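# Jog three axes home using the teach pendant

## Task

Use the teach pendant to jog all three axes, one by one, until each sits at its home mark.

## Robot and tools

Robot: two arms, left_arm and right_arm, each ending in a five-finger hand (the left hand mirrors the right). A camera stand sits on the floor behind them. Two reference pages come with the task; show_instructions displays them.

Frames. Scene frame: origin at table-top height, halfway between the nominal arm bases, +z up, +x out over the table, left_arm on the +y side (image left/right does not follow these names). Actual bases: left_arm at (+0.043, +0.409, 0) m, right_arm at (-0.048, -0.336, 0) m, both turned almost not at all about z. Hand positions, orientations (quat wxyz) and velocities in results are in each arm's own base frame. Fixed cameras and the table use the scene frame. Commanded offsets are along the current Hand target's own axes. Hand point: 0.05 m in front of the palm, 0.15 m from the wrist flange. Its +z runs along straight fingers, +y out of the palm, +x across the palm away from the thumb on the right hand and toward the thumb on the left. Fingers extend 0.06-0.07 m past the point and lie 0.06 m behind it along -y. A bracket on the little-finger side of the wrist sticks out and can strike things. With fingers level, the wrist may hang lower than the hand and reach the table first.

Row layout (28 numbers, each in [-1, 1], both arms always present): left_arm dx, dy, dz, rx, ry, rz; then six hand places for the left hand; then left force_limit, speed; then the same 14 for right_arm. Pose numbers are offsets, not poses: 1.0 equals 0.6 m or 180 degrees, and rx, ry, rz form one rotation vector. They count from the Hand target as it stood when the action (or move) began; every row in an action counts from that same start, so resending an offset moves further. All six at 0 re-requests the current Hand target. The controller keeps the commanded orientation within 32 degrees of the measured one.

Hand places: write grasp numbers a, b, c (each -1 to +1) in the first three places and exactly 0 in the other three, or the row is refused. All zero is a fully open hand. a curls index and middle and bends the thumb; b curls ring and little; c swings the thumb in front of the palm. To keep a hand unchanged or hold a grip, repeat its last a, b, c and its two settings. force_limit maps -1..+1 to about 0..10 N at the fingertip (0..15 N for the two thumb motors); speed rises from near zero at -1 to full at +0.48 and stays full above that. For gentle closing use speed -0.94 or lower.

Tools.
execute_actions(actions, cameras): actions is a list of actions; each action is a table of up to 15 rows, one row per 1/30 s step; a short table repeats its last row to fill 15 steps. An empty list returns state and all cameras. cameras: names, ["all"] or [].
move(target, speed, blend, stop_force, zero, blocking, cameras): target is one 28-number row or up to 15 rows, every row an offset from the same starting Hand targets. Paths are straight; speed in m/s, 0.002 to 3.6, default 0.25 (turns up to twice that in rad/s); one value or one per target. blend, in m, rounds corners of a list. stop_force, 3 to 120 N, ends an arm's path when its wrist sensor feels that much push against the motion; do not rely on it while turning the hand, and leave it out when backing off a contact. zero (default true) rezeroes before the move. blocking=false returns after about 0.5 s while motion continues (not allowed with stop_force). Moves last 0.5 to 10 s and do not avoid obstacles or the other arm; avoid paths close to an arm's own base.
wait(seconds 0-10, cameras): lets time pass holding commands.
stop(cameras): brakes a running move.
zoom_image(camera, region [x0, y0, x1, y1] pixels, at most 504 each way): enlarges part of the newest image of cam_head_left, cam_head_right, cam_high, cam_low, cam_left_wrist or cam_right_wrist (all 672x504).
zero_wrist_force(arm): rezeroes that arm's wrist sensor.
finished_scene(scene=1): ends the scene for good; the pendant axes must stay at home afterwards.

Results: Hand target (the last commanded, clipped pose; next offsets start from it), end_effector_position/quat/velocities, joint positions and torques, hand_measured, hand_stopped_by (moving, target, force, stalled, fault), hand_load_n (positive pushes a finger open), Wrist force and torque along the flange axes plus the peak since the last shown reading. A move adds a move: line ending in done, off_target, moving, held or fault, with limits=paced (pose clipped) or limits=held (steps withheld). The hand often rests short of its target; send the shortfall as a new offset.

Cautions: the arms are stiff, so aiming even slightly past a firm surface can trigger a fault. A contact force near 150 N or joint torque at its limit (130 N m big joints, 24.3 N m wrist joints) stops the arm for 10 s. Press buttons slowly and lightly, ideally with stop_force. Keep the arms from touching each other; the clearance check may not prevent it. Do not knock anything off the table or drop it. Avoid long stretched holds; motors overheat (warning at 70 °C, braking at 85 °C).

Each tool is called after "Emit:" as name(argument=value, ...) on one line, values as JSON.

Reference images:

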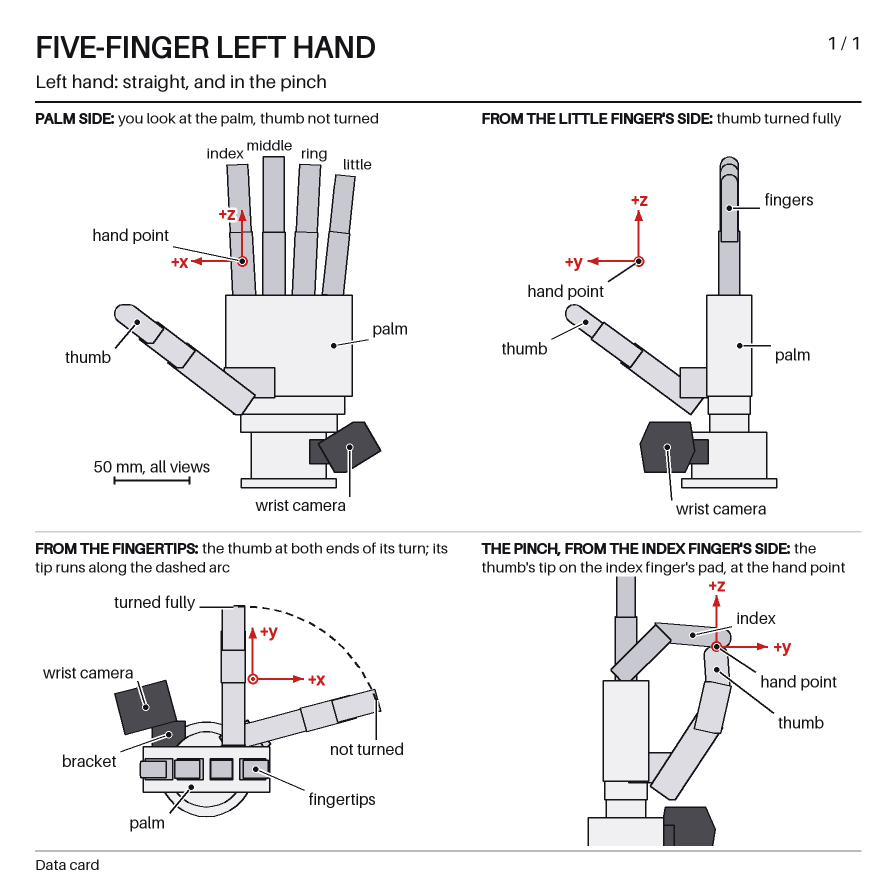

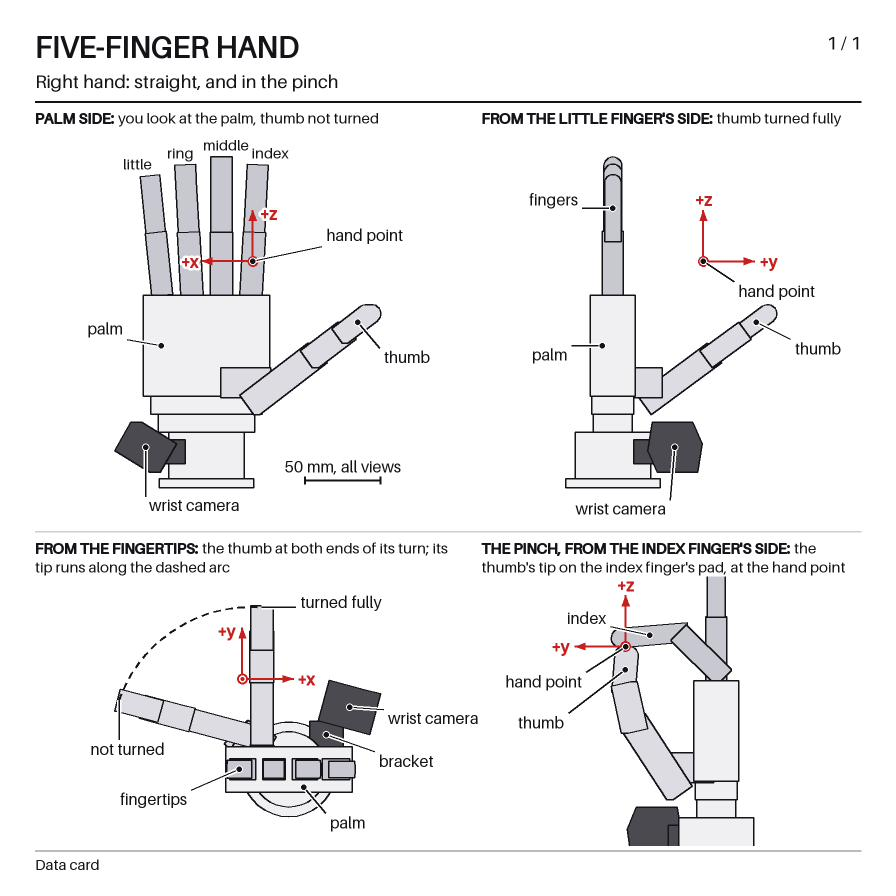

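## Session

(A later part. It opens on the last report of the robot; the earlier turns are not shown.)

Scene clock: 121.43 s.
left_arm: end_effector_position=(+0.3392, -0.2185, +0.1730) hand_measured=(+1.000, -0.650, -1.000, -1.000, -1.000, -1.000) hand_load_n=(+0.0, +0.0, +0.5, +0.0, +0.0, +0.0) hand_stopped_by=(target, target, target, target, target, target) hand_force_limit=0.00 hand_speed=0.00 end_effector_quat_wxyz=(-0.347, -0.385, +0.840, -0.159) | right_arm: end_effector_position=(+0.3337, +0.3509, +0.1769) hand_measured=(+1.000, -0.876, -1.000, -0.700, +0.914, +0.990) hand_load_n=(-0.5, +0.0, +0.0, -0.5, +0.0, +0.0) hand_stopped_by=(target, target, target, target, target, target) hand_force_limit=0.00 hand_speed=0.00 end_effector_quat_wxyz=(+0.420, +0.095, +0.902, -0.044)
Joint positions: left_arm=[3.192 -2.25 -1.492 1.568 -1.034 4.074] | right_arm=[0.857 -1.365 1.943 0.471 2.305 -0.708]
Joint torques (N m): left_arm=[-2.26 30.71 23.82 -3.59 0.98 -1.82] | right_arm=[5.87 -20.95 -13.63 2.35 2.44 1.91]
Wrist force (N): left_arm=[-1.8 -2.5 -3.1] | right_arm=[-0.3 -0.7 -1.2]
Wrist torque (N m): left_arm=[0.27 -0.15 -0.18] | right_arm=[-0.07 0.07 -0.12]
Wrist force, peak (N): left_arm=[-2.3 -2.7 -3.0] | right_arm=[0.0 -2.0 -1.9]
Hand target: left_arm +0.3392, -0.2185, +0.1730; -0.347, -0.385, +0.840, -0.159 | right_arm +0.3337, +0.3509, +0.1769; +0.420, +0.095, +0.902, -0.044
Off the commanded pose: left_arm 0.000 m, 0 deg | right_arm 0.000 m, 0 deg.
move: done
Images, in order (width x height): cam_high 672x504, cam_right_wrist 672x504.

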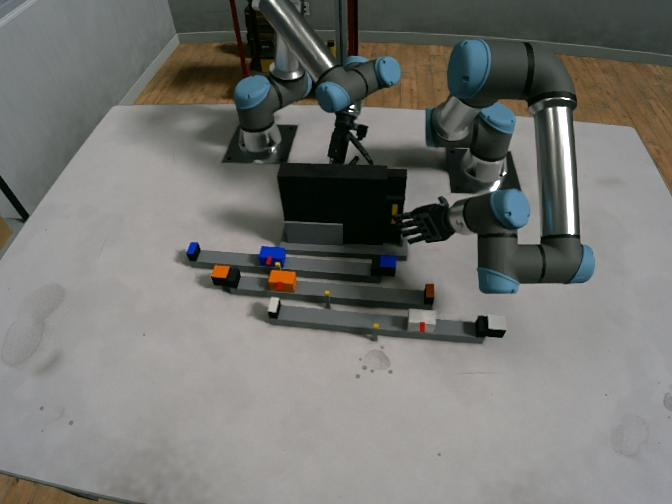

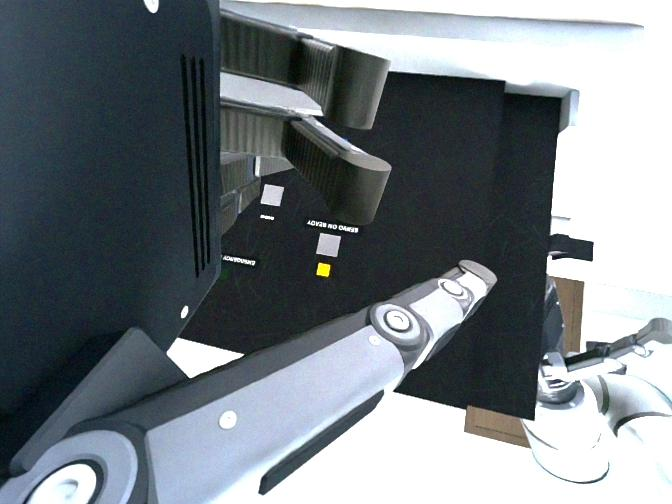

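Emit:
move(target=[0,0,0,0,0,0,0,0,1,0,0,0,0,0,-0.0367,0.0121,0.0437,0,0,0,0.1,1,1,0,0,0,0,0], speed=0.012, stop_force=3, cameras=["cam_right_wrist", "cam_high"])

Emit:
move(target=[0,0,0,0,0,0,0,0,1,0,0,0,0,0,0.021,-0.0069,-0.025,0,0,0,0.1,1,1,0,0,0,0,0], speed=0.06, cameras=["cam_right_wrist", "cam_high"])

Emit:
zoom_image(camera="cam_high", region=[240, 230, 440, 350])

Scene clock: 125.30 s.
left_arm: end_effector_position=(+0.3392, -0.2185, +0.1730) hand_measured=(+1.000, -0.650, -1.000, -1.000, -1.000, -1.000) hand_load_n=(+0.0, +0.0, +0.5, +0.0, +0.0, +0.0) hand_stopped_by=(target, target, target, target, target, target) hand_force_limit=0.00 hand_speed=0.00 end_effector_quat_wxyz=(-0.347, -0.385, +0.840, -0.159) | right_arm: end_effector_position=(+0.3622, +0.3509, +0.1769) hand_measured=(+1.000, -0.876, -1.000, -0.700, +0.914, +0.990) hand_load_n=(-0.5, +0.0, +0.0, +0.0, +0.0, +0.0) hand_stopped_by=(target, target, target, target, target, target) hand_force_limit=0.00 hand_speed=0.00 end_effector_quat_wxyz=(+0.420, +0.095, +0.902, -0.044)
Joint positions: left_arm=[3.192 -2.25 -1.492 1.568 -1.034 4.074] | right_arm=[0.794 -1.352 1.915 0.439 2.272 -0.779]
Joint torques (N m): left_arm=[-2.12 31.22 23.98 -2.5 0.83 -1.83] | right_arm=[5.31 -36.03 -8.4 2.05 2.74 1.2]
Wrist force (N): left_arm=[-2.1 -2.7 -2.9] | right_arm=[0.9 -1.5 -4.0]
Wrist torque (N m): left_arm=[0.25 -0.13 -0.18] | right_arm=[0.11 0.14 -0.16]
Wrist force, peak (N): left_arm=[-2.4 -2.9 -2.9] | right_arm=[2.6 -2.3 -6.5]
Hand target: left_arm +0.3392, -0.2185, +0.1730; -0.347, -0.385, +0.840, -0.159 | right_arm +0.3622, +0.3509, +0.1769; +0.420, +0.095, +0.902, -0.044 (not the last commanded pose)
Off the commanded pose: left_arm 0.000 m, 0 deg | right_arm 0.007 m, 0 deg.
move: contact (right_arm)
Images, in order (width x height): cam_high 672x504, cam_right_wrist 672x504.

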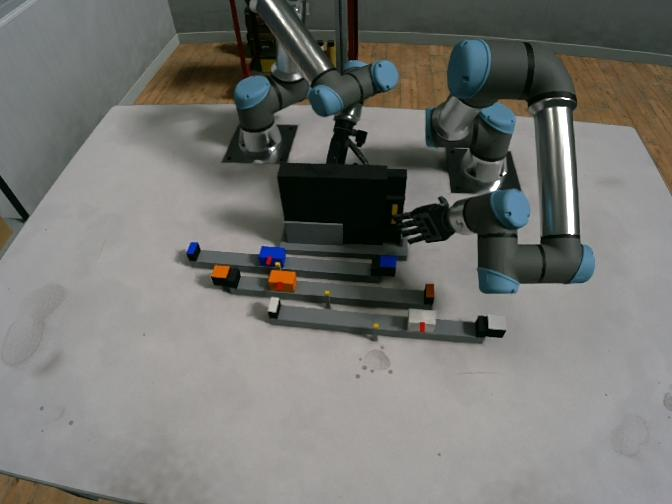

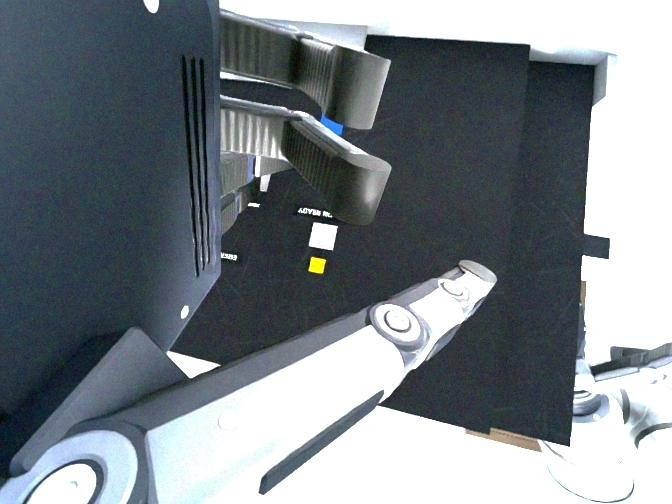

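Scene clock: 126.07 s.
left_arm: end_effector_position=(+0.3392, -0.2185, +0.1730) hand_measured=(+1.000, -0.650, -1.000, -1.000, -1.000, -1.000) hand_load_n=(+0.0, +0.0, +0.5, +0.0, +0.0, +0.0) hand_stopped_by=(target, target, target, target, target, target) hand_force_limit=0.00 hand_speed=0.00 end_effector_quat_wxyz=(-0.347, -0.385, +0.840, -0.159) | right_arm: end_effector_position=(+0.3422, +0.3508, +0.1770) hand_measured=(+1.000, -0.876, -1.000, -0.700, +0.914, +0.990) hand_load_n=(+0.0, +0.0, +0.0, +0.0, +0.0, +0.0) hand_stopped_by=(target, target, target, target, target, target) hand_force_limit=0.00 hand_speed=0.00 end_effector_quat_wxyz=(+0.420, +0.095, +0.902, -0.044)
Joint positions: left_arm=[3.192 -2.25 -1.492 1.568 -1.034 4.074] | right_arm=[0.838 -1.362 1.936 0.461 2.295 -0.73]
Joint torques (N m): left_arm=[-2.53 31.6 23.68 -2.21 1.04 -1.86] | right_arm=[-5.77 -15.3 -22.91 0.47 -1.29 -1.78]
Wrist force (N): left_arm=[-2.0 -2.5 -3.0] | right_arm=[-0.4 -1.0 -0.8]
Wrist torque (N m): left_arm=[0.28 -0.12 -0.19] | right_arm=[-0.14 0.06 -0.10]
Wrist force, peak (N): left_arm=[-2.1 -2.5 -3.2] | right_arm=[0.9 -2.0 -4.0]
Hand target: left_arm +0.3392, -0.2185, +0.1730; -0.347, -0.385, +0.840, -0.159 | right_arm +0.3422, +0.3509, +0.1769; +0.420, +0.095, +0.902, -0.044
Off the commanded pose: left_arm 0.000 m, 0 deg | right_arm 0.000 m, 0 deg.
move: done
Images, in order (width x height): cam_high 672x504, cam_right_wrist 672x504.

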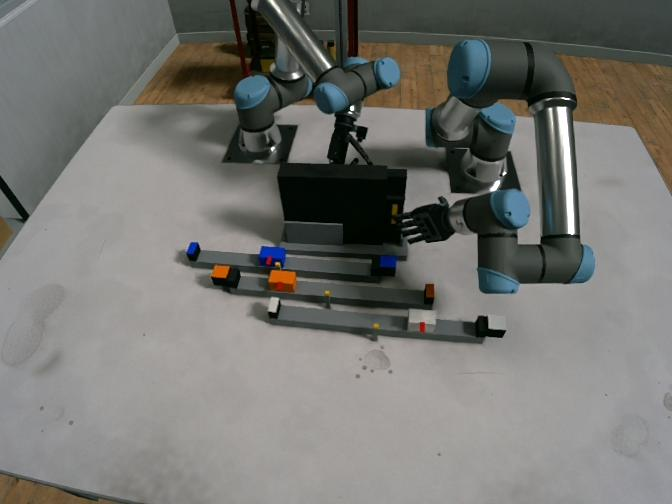

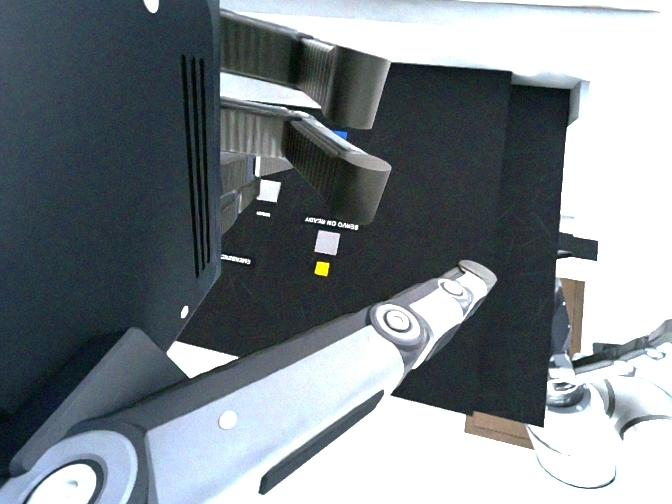

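Scaled by 2.520.

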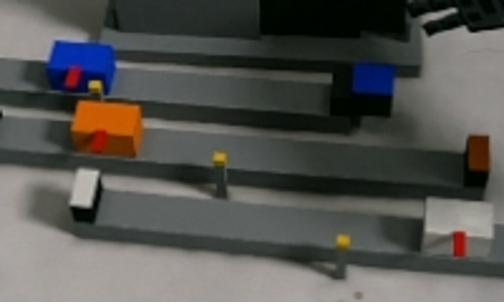

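Emit:
move(target=[0,0,0,0,0,0,0,0,1,0,0,0,0,0,-0.0374,0.0094,0.0444,0,0,0,0.1,1,1,0,0,0,0,0], speed=0.012, stop_force=7, cameras=["cam_right_wrist", "cam_high"])

Emit:
move(target=[0,0,0,0,0,0,0,0,1,0,0,0,0,0,0.021,-0.0069,-0.025,0,0,0,0.1,1,1,0,0,0,0,0], speed=0.06, cameras=["cam_right_wrist", "cam_high"])

Emit:
zoom_image(camera="cam_high", region=[240, 230, 440, 350])

Scene clock: 130.00 s.
left_arm: end_effector_position=(+0.3392, -0.2185, +0.1730) hand_measured=(+1.000, -0.650, -1.000, -1.000, -1.000, -1.000) hand_load_n=(+0.0, +0.0, +0.5, +0.0, +0.0, +0.0) hand_stopped_by=(target, target, target, target, target, target) hand_force_limit=0.00 hand_speed=0.00 end_effector_quat_wxyz=(-0.347, -0.385, +0.840, -0.159) | right_arm: end_effector_position=(+0.3627, +0.3499, +0.1769) hand_measured=(+1.000, -0.876, -1.000, -0.700, +0.914, +0.990) hand_load_n=(+0.0, +0.0, +0.0, +0.0, +0.0, +0.0) hand_stopped_by=(target, target, target, target, target, target) hand_force_limit=0.00 hand_speed=0.00 end_effector_quat_wxyz=(+0.420, +0.095, +0.902, -0.044)
Joint positions: left_arm=[3.192 -2.25 -1.492 1.568 -1.034 4.074] | right_arm=[0.791 -1.354 1.917 0.437 2.271 -0.783]
Joint torques (N m): left_arm=[-2.49 30.83 23.99 -2.08 0.84 -1.89] | right_arm=[4.81 -35.79 -7.84 1.81 2.98 1.24]
Wrist force (N): left_arm=[-2.1 -2.4 -3.0] | right_arm=[2.7 -1.7 -7.4]
Wrist torque (N m): left_arm=[0.29 -0.11 -0.20] | right_arm=[0.35 0.19 -0.06]
Wrist force, peak (N): left_arm=[-2.5 -2.6 -3.1] | right_arm=[4.9 -2.0 -11.3]
Hand target: left_arm +0.3392, -0.2185, +0.1730; -0.347, -0.385, +0.840, -0.159 | right_arm +0.3627, +0.3499, +0.1769; +0.420, +0.095, +0.902, -0.044 (not the last commanded pose)
Off the commanded pose: left_arm 0.000 m, 0 deg | right_arm 0.015 m, 0 deg.
move: contact (right_arm)
Images, in order (width x height): cam_high 672x504, cam_right_wrist 672x504.

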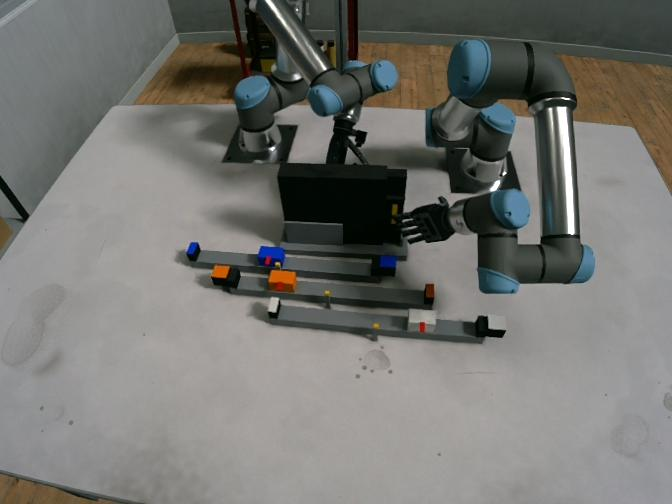

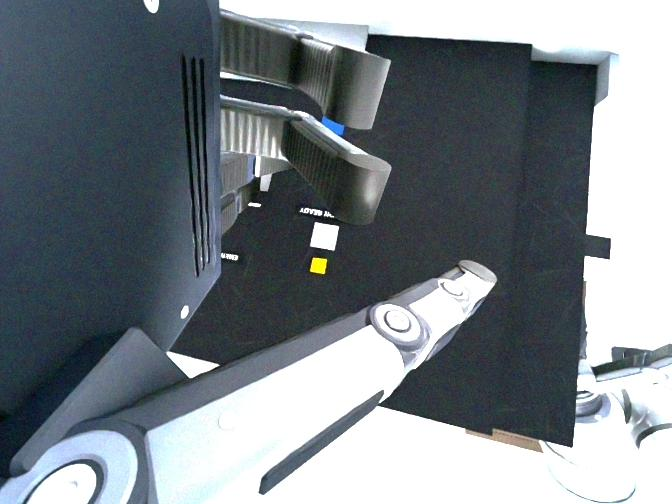

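Scene clock: 130.77 s.
left_arm: end_effector_position=(+0.3392, -0.2185, +0.1730) hand_measured=(+1.000, -0.650, -1.000, -1.000, -1.000, -1.000) hand_load_n=(+0.0, +0.0, +0.0, +0.0, +0.0, +0.0) hand_stopped_by=(target, target, target, target, target, target) hand_force_limit=0.00 hand_speed=0.00 end_effector_quat_wxyz=(-0.347, -0.385, +0.840, -0.159) | right_arm: end_effector_position=(+0.3426, +0.3498, +0.1770) hand_measured=(+1.000, -0.876, -1.000, -0.700, +0.914, +0.990) hand_load_n=(+0.0, +0.0, +0.0, +0.0, +0.0, +0.0) hand_stopped_by=(target, target, target, target, target, target) hand_force_limit=0.00 hand_speed=0.00 end_effector_quat_wxyz=(+0.420, +0.095, +0.902, -0.044) end_effector_velocity=(+0.001, +0.001, +0.000) end_effector_angular_velocity=(+0.002, +0.001, +0.003)
Joint positions: left_arm=[3.192 -2.25 -1.492 1.568 -1.034 4.074] | right_arm=[0.835 -1.364 1.938 0.458 2.294 -0.734]
Joint velocities: left_arm=[within noise] | right_arm=[-0.003 0 -0.002 -0.002 -0.005 -0.005]
Joint torques (N m): left_arm=[-2.4 31.12 22.74 -2.11 0.86 -1.7] | right_arm=[-5.69 -14.65 -23.17 0.16 -1.55 -1.99]
Wrist force (N): left_arm=[-2.1 -2.4 -3.1] | right_arm=[-0.4 -0.7 -1.2]
Wrist torque (N m): left_arm=[0.30 -0.13 -0.19] | right_arm=[-0.07 0.08 -0.09]
Wrist force, peak (N): left_arm=[-2.0 -2.5 -3.1] | right_arm=[2.3 -1.9 -7.3]
Hand target: left_arm +0.3392, -0.2185, +0.1730; -0.347, -0.385, +0.840, -0.159 | right_arm +0.3427, +0.3499, +0.1769; +0.420, +0.095, +0.902, -0.044
Off the commanded pose: left_arm 0.000 m, 0 deg | right_arm 0.000 m, 0 deg.
move: done
Images, in order (width x height): cam_high 672x504, cam_right_wrist 672x504.

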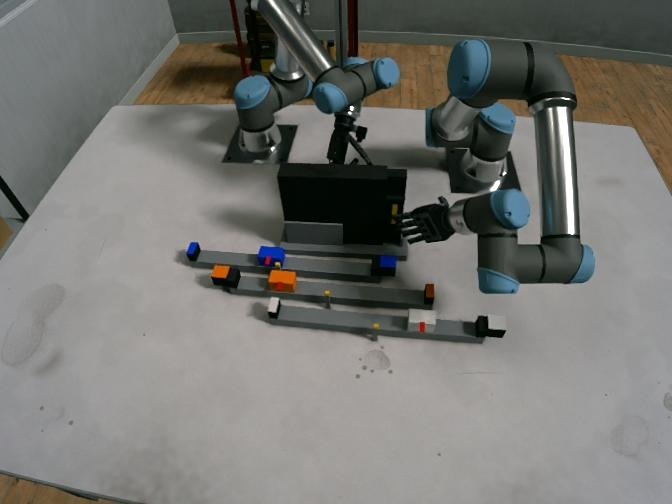

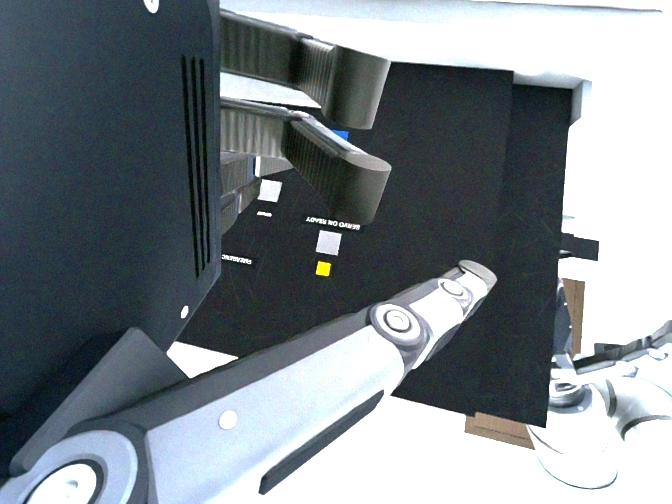

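Scaled by 2.520.

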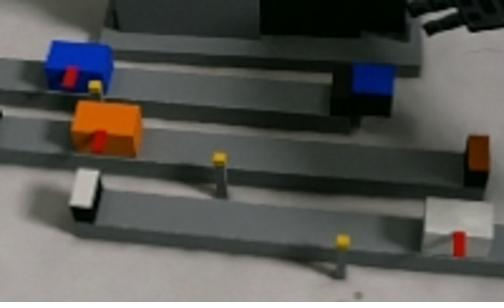

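Emit:
move(target=[0,0,0,0,0,0,0,0,1,0,0,0,0,0,0.0018,-0.0775,0.0032,0,0,0,0.1,1,1,0,0,0,0,0], speed=0.08, cameras=["cam_right_wrist", "cam_head_right", "cam_head_left"])

Emit:
zoom_image(camera="cam_right_wrist", region=[200, 120, 360, 280])

Scene clock: 132.97 s.
left_arm: end_effector_position=(+0.3392, -0.2185, +0.1730) hand_measured=(+1.000, -0.650, -1.000, -1.000, -1.000, -1.000) hand_load_n=(+0.0, +0.0, +0.5, +0.0, +0.0, +0.0) hand_stopped_by=(target, target, target, target, target, target) hand_force_limit=0.00 hand_speed=0.00 end_effector_quat_wxyz=(-0.347, -0.385, +0.840, -0.159) | right_arm: end_effector_position=(+0.3338, +0.3043, +0.1749) hand_measured=(+1.000, -0.876, -1.000, -0.700, +0.914, +0.990) hand_load_n=(-0.5, +0.0, +0.0, +0.0, +0.0, +0.0) hand_stopped_by=(target, target, target, target, target, target) hand_force_limit=0.00 hand_speed=0.00 end_effector_quat_wxyz=(+0.420, +0.095, +0.902, -0.044)
Joint positions: left_arm=[3.192 -2.25 -1.492 1.568 -1.034 4.074] | right_arm=[0.751 -1.483 2.071 0.385 2.248 -0.826]
Joint torques (N m): left_arm=[-3.01 31.26 23.63 -2.08 0.91 -1.7] | right_arm=[0.7 -15.88 -18.3 2.52 2.67 1.59]
Wrist force (N): left_arm=[-2.1 -2.5 -3.1] | right_arm=[0.1 -0.8 -1.0]
Wrist torque (N m): left_arm=[0.29 -0.14 -0.18] | right_arm=[-0.09 0.00 -0.21]
Wrist force, peak (N): left_arm=[-2.5 -2.8 -3.0] | right_arm=[-0.2 -1.6 -1.2]
Hand target: left_arm +0.3392, -0.2185, +0.1730; -0.347, -0.385, +0.840, -0.159 | right_arm +0.3338, +0.3043, +0.1748; +0.420, +0.095, +0.902, -0.044
Off the commanded pose: left_arm 0.000 m, 0 deg | right_arm 0.000 m, 0 deg.
move: done
Images, in order (width x height): cam_head_left 672x504, cam_head_right 672x504, cam_right_wrist 672x504.

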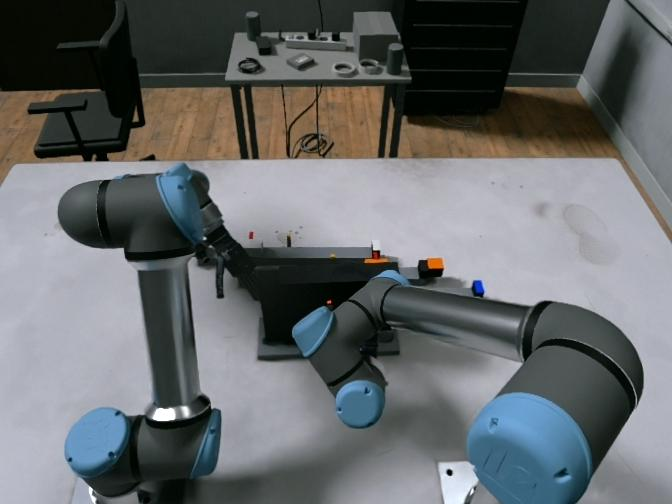

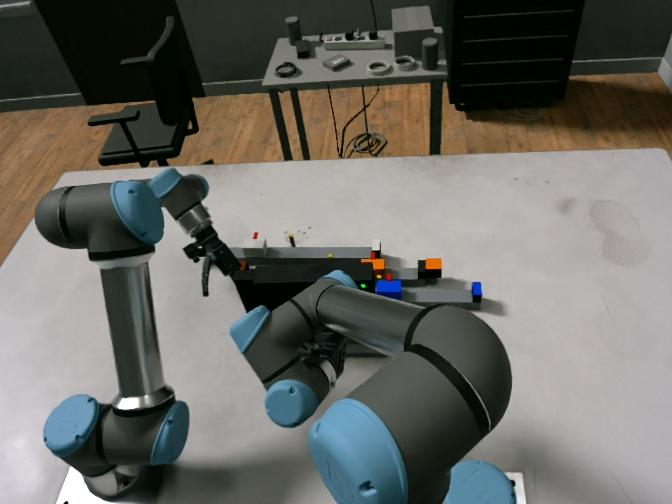

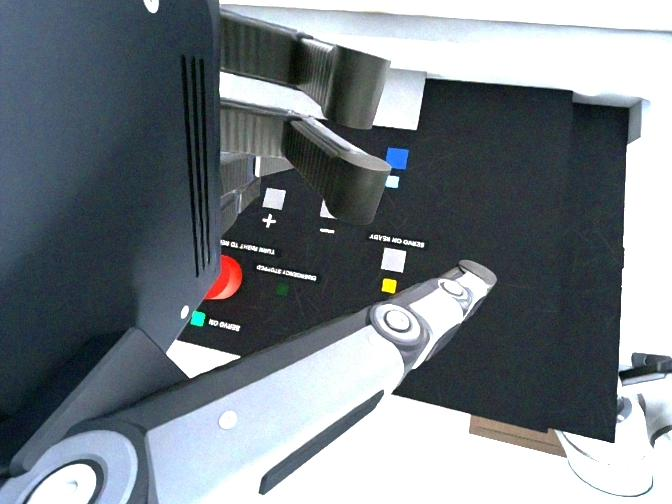

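Scaled by 3.150.

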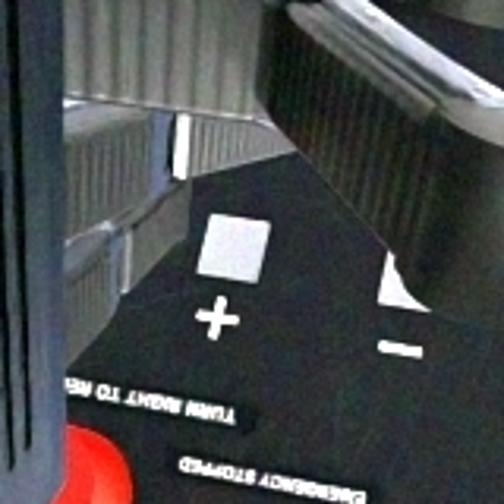

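Emit:
move(target=[0,0,0,0,0,0,0,0,1,0,0,0,0,0,-0.0367,0.0121,0.0437,0,0,0,0.1,1,1,0,0,0,0,0], speed=0.012, stop_force=6, cameras=["cam_right_wrist", "cam_high"])

Emit:
move(target=[0,0,0,0,0,0,0,0,1,0,0,0,0,0,0.0105,-0.0034,-0.0125,0,0,0,0.1,1,1,0,0,0,0,0], speed=0.06, cameras=["cam_right_wrist", "cam_high"])

Emit:
zoom_image(camera="cam_high", region=[240, 230, 440, 350])

Scene clock: 137.43 s.
left_arm: end_effector_position=(+0.3392, -0.2185, +0.1730) hand_measured=(+1.000, -0.650, -1.000, -1.000, -1.000, -1.000) hand_load_n=(+0.0, +0.0, +0.5, +0.0, +0.0, +0.0) hand_stopped_by=(target, target, target, target, target, target) hand_force_limit=0.00 hand_speed=0.00 end_effector_quat_wxyz=(-0.347, -0.385, +0.840, -0.159) | right_arm: end_effector_position=(+0.3638, +0.3042, +0.1748) hand_measured=(+1.000, -0.876, -1.000, -0.700, +0.914, +0.990) hand_load_n=(+0.0, +0.0, +0.0, +0.0, +0.0, +0.0) hand_stopped_by=(target, target, target, target, target, target) hand_force_limit=0.00 hand_speed=0.00 end_effector_quat_wxyz=(+0.420, +0.095, +0.902, -0.044)
Joint positions: left_arm=[3.192 -2.25 -1.492 1.568 -1.034 4.074] | right_arm=[0.682 -1.464 2.039 0.355 2.208 -0.897]
Joint torques (N m): left_arm=[-2.24 31.65 23.68 -2.15 0.92 -1.72] | right_arm=[4.96 -32.23 -8.81 1.31 3.13 1.55]
Wrist force (N): left_arm=[-2.2 -2.5 -2.8] | right_arm=[3.3 -2.5 -6.9]
Wrist torque (N m): left_arm=[0.28 -0.11 -0.20] | right_arm=[0.25 0.24 -0.02]
Wrist force, peak (N): left_arm=[-2.2 -2.8 -3.0] | right_arm=[6.1 -2.8 -13.4]
Hand target: left_arm +0.3392, -0.2185, +0.1730; -0.347, -0.385, +0.840, -0.159 | right_arm +0.3638, +0.3042, +0.1748; +0.420, +0.095, +0.902, -0.044 (not the last commanded pose)
Off the commanded pose: left_arm 0.000 m, 0 deg | right_arm 0.005 m, 0 deg.
move: contact (right_arm)
Images, in order (width x height): cam_high 672x504, cam_right_wrist 672x504.

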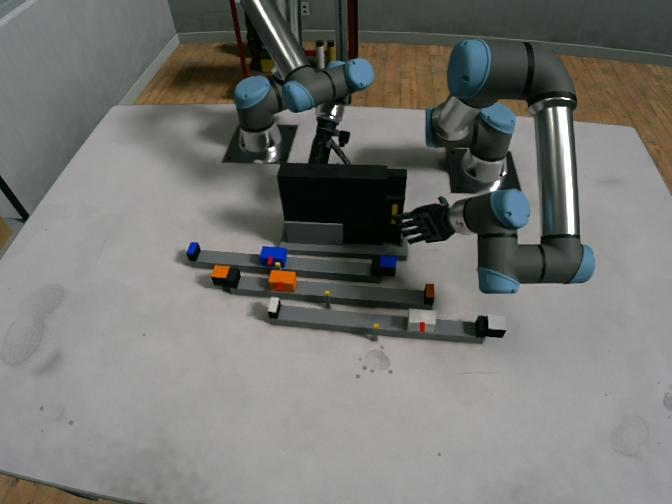

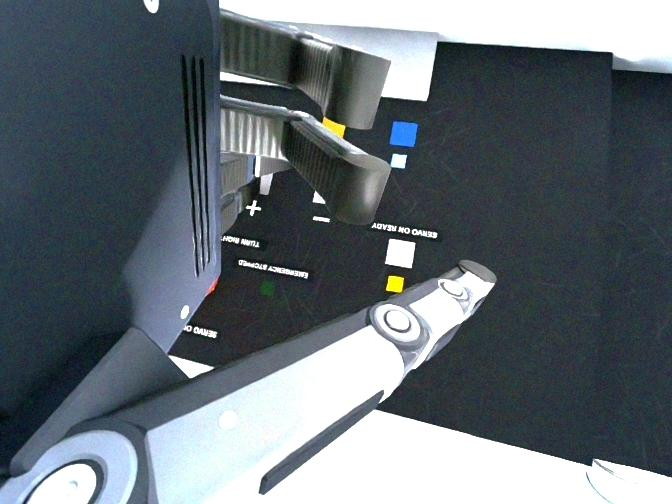

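Scene clock: 138.17 s.
left_arm: end_effector_position=(+0.3392, -0.2185, +0.1730) hand_measured=(+1.000, -0.650, -1.000, -1.000, -1.000, -1.000) hand_load_n=(+0.0, +0.0, +0.0, +0.0, +0.0, +0.0) hand_stopped_by=(target, target, target, target, target, target) hand_force_limit=0.00 hand_speed=0.00 end_effector_quat_wxyz=(-0.347, -0.385, +0.840, -0.159) | right_arm: end_effector_position=(+0.3536, +0.3042, +0.1748) hand_measured=(+1.000, -0.876, -1.000, -0.700, +0.914, +0.990) hand_load_n=(+0.0, +0.0, +0.0, +0.0, +0.0, +0.0) hand_stopped_by=(target, target, target, target, target, target) hand_force_limit=0.00 hand_speed=0.00 end_effector_quat_wxyz=(+0.420, +0.095, +0.902, -0.044)
Joint positions: left_arm=[3.192 -2.25 -1.492 1.568 -1.034 4.074] | right_arm=[0.705 -1.472 2.05 0.364 2.222 -0.874]
Joint torques (N m): left_arm=[-2.97 31.26 23.29 -2.2 0.89 -1.67] | right_arm=[-7.04 -16.94 -22.92 0.65 -0.8 -1.62]
Wrist force (N): left_arm=[-2.3 -2.5 -3.0] | right_arm=[-0.6 -0.9 -0.8]
Wrist torque (N m): left_arm=[0.29 -0.09 -0.20] | right_arm=[-0.12 0.10 -0.21]
Wrist force, peak (N): left_arm=[-2.3 -2.7 -3.1] | right_arm=[3.3 -2.3 -7.5]
Hand target: left_arm +0.3392, -0.2185, +0.1730; -0.347, -0.385, +0.840, -0.159 | right_arm +0.3537, +0.3043, +0.1748; +0.420, +0.095, +0.902, -0.044
Off the commanded pose: left_arm 0.000 m, 0 deg | right_arm 0.000 m, 0 deg.
move: done
Images, in order (width x height): cam_high 672x504, cam_right_wrist 672x504.

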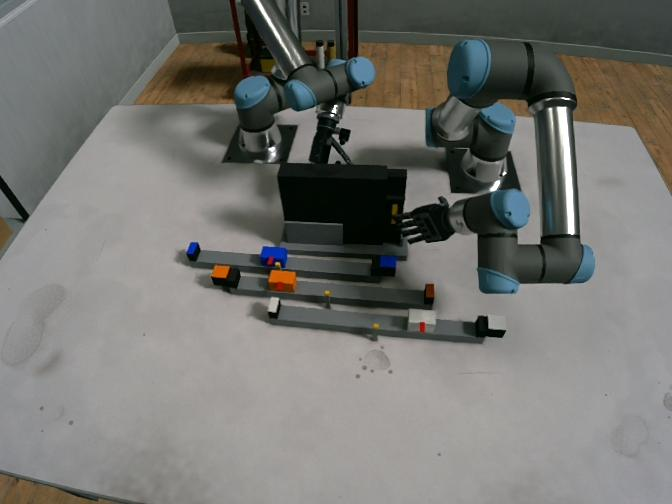

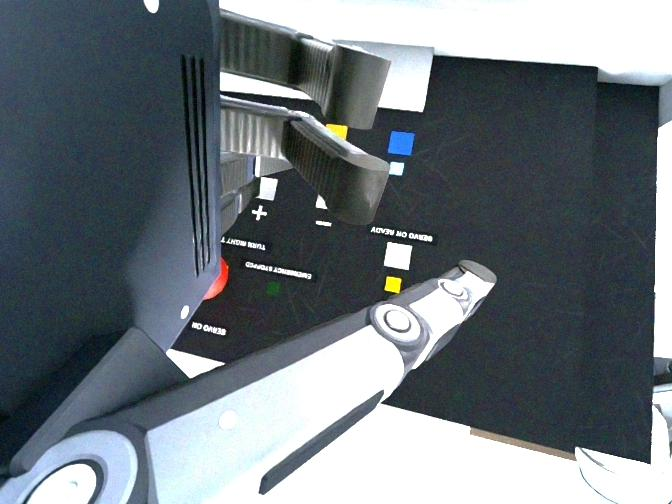

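Scaled by 2.520.

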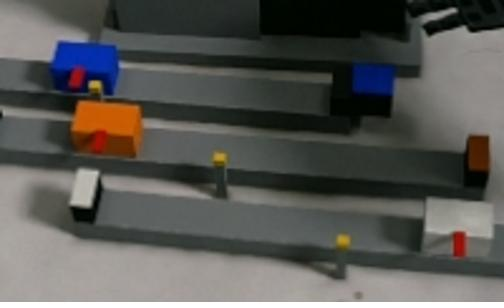

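Emit:
execute_actions(actions=[])

Emit:
zoom_image(camera="cam_head_right", region=[340, 230, 500, 330])

Emit:
zoom_image(camera="cam_head_left", region=[340, 230, 500, 330])

Emit:
zoom_image(camera="cam_high", region=[240, 230, 320, 300])

Emit:
zoom_image(camera="cam_low", region=[150, 200, 290, 330])

Scene clock: 139.27 s.
left_arm: end_effector_position=(+0.3392, -0.2185, +0.1730) hand_measured=(+1.000, -0.650, -1.000, -1.000, -1.000, -1.000) hand_load_n=(+0.0, +0.0, +0.5, +0.0, +0.0, +0.0) hand_stopped_by=(target, target, target, target, target, target) hand_force_limit=0.00 hand_speed=0.00 end_effector_quat_wxyz=(-0.347, -0.385, +0.840, -0.159) | right_arm: end_effector_position=(+0.3537, +0.3043, +0.1748) hand_measured=(+1.000, -0.876, -1.000, -0.700, +0.914, +0.990) hand_load_n=(+0.0, +0.0, +0.0, +0.0, +0.0, +0.0) hand_stopped_by=(target, target, target, target, target, target) hand_force_limit=0.00 hand_speed=0.00 end_effector_quat_wxyz=(+0.420, +0.095, +0.902, -0.044)
Joint positions: left_arm=[3.192 -2.25 -1.492 1.568 -1.034 4.074] | right_arm=[0.704 -1.471 2.05 0.364 2.221 -0.875]
Joint velocities: within noise
Joint torques (N m): left_arm=[-3.3 31.59 23.61 -1.98 0.98 -1.65] | right_arm=[-4.53 -9.88 -24.61 0.05 -1.6 -1.87]
Wrist force (N): left_arm=[-2.0 -2.7 -2.9] | right_arm=[-0.4 -0.6 -0.9]
Wrist torque (N m): left_arm=[0.26 -0.14 -0.18] | right_arm=[-0.08 0.08 -0.14]
Wrist force, peak (N): left_arm=[-2.3 -2.6 -3.0] | right_arm=[-0.4 -0.9 -1.5]
Hand target: left_arm +0.3392, -0.2185, +0.1730; -0.347, -0.385, +0.840, -0.159 | right_arm +0.3537, +0.3043, +0.1748; +0.420, +0.095, +0.902, -0.044
Off the commanded pose: left_arm 0.000 m, 0 deg | right_arm 0.000 m, 0 deg.

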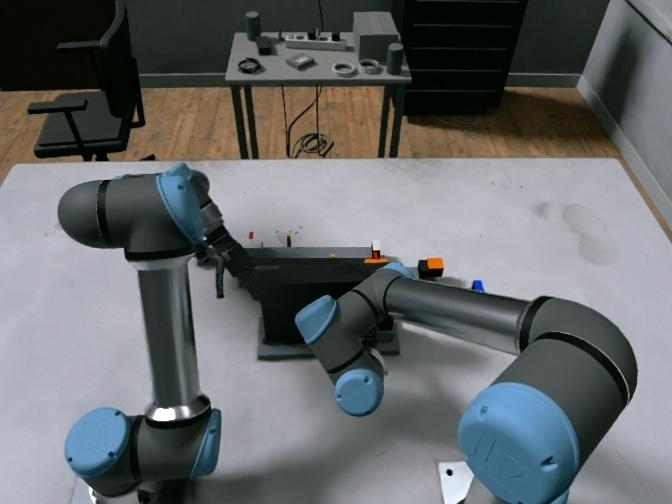

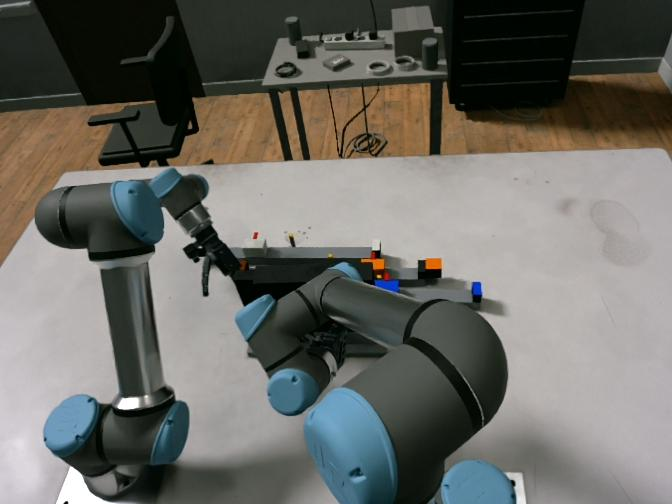

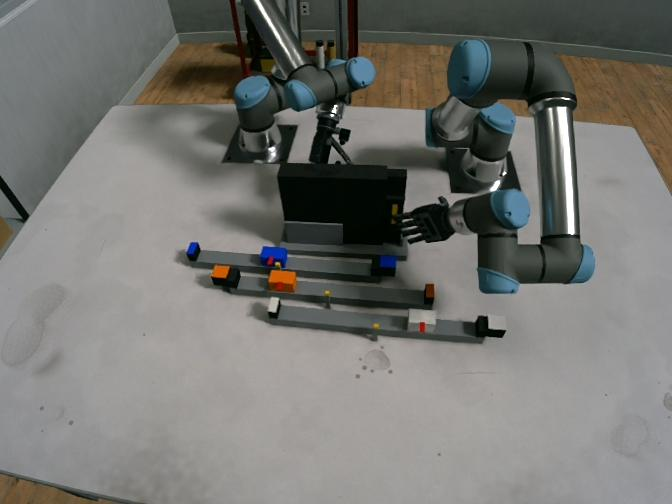

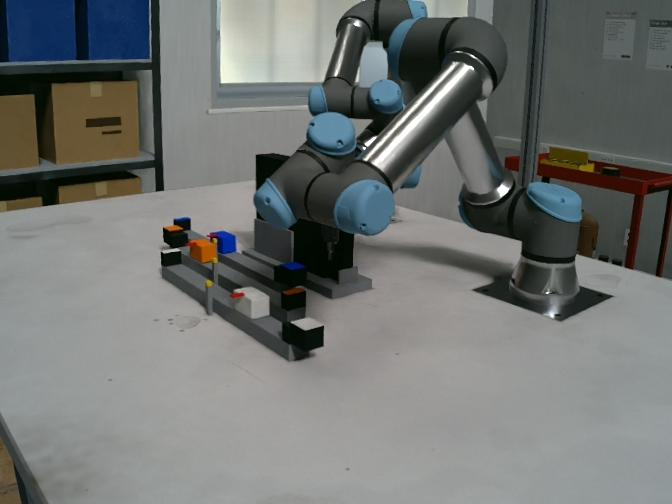

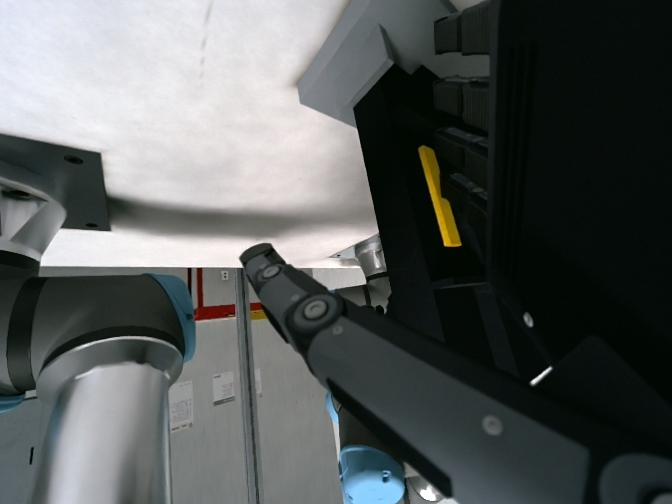

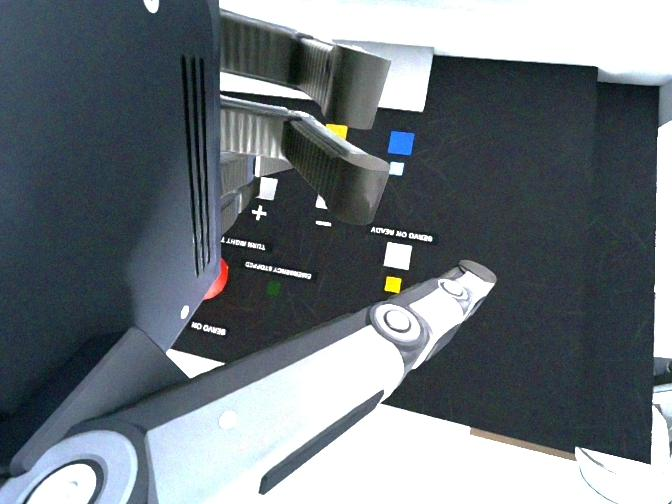

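Scaled by 3.150.

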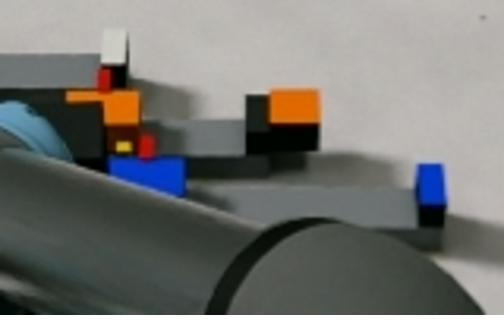

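Scaled by 3.150.

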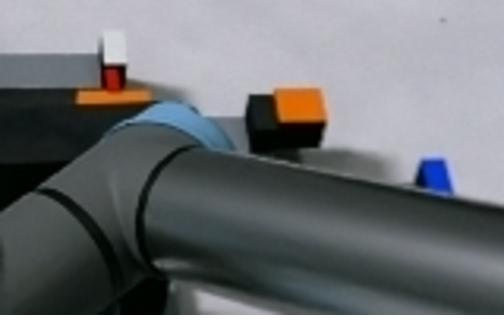

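Scaled by 6.300.

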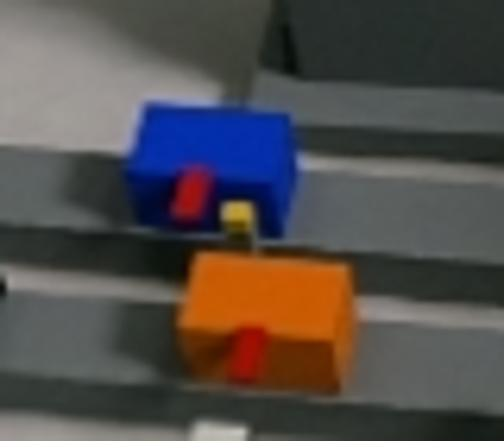

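Scaled by 3.600.

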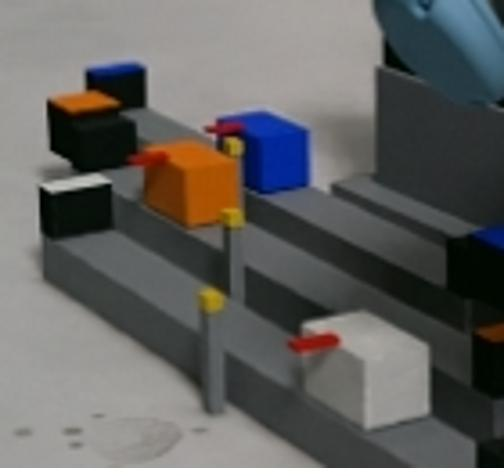

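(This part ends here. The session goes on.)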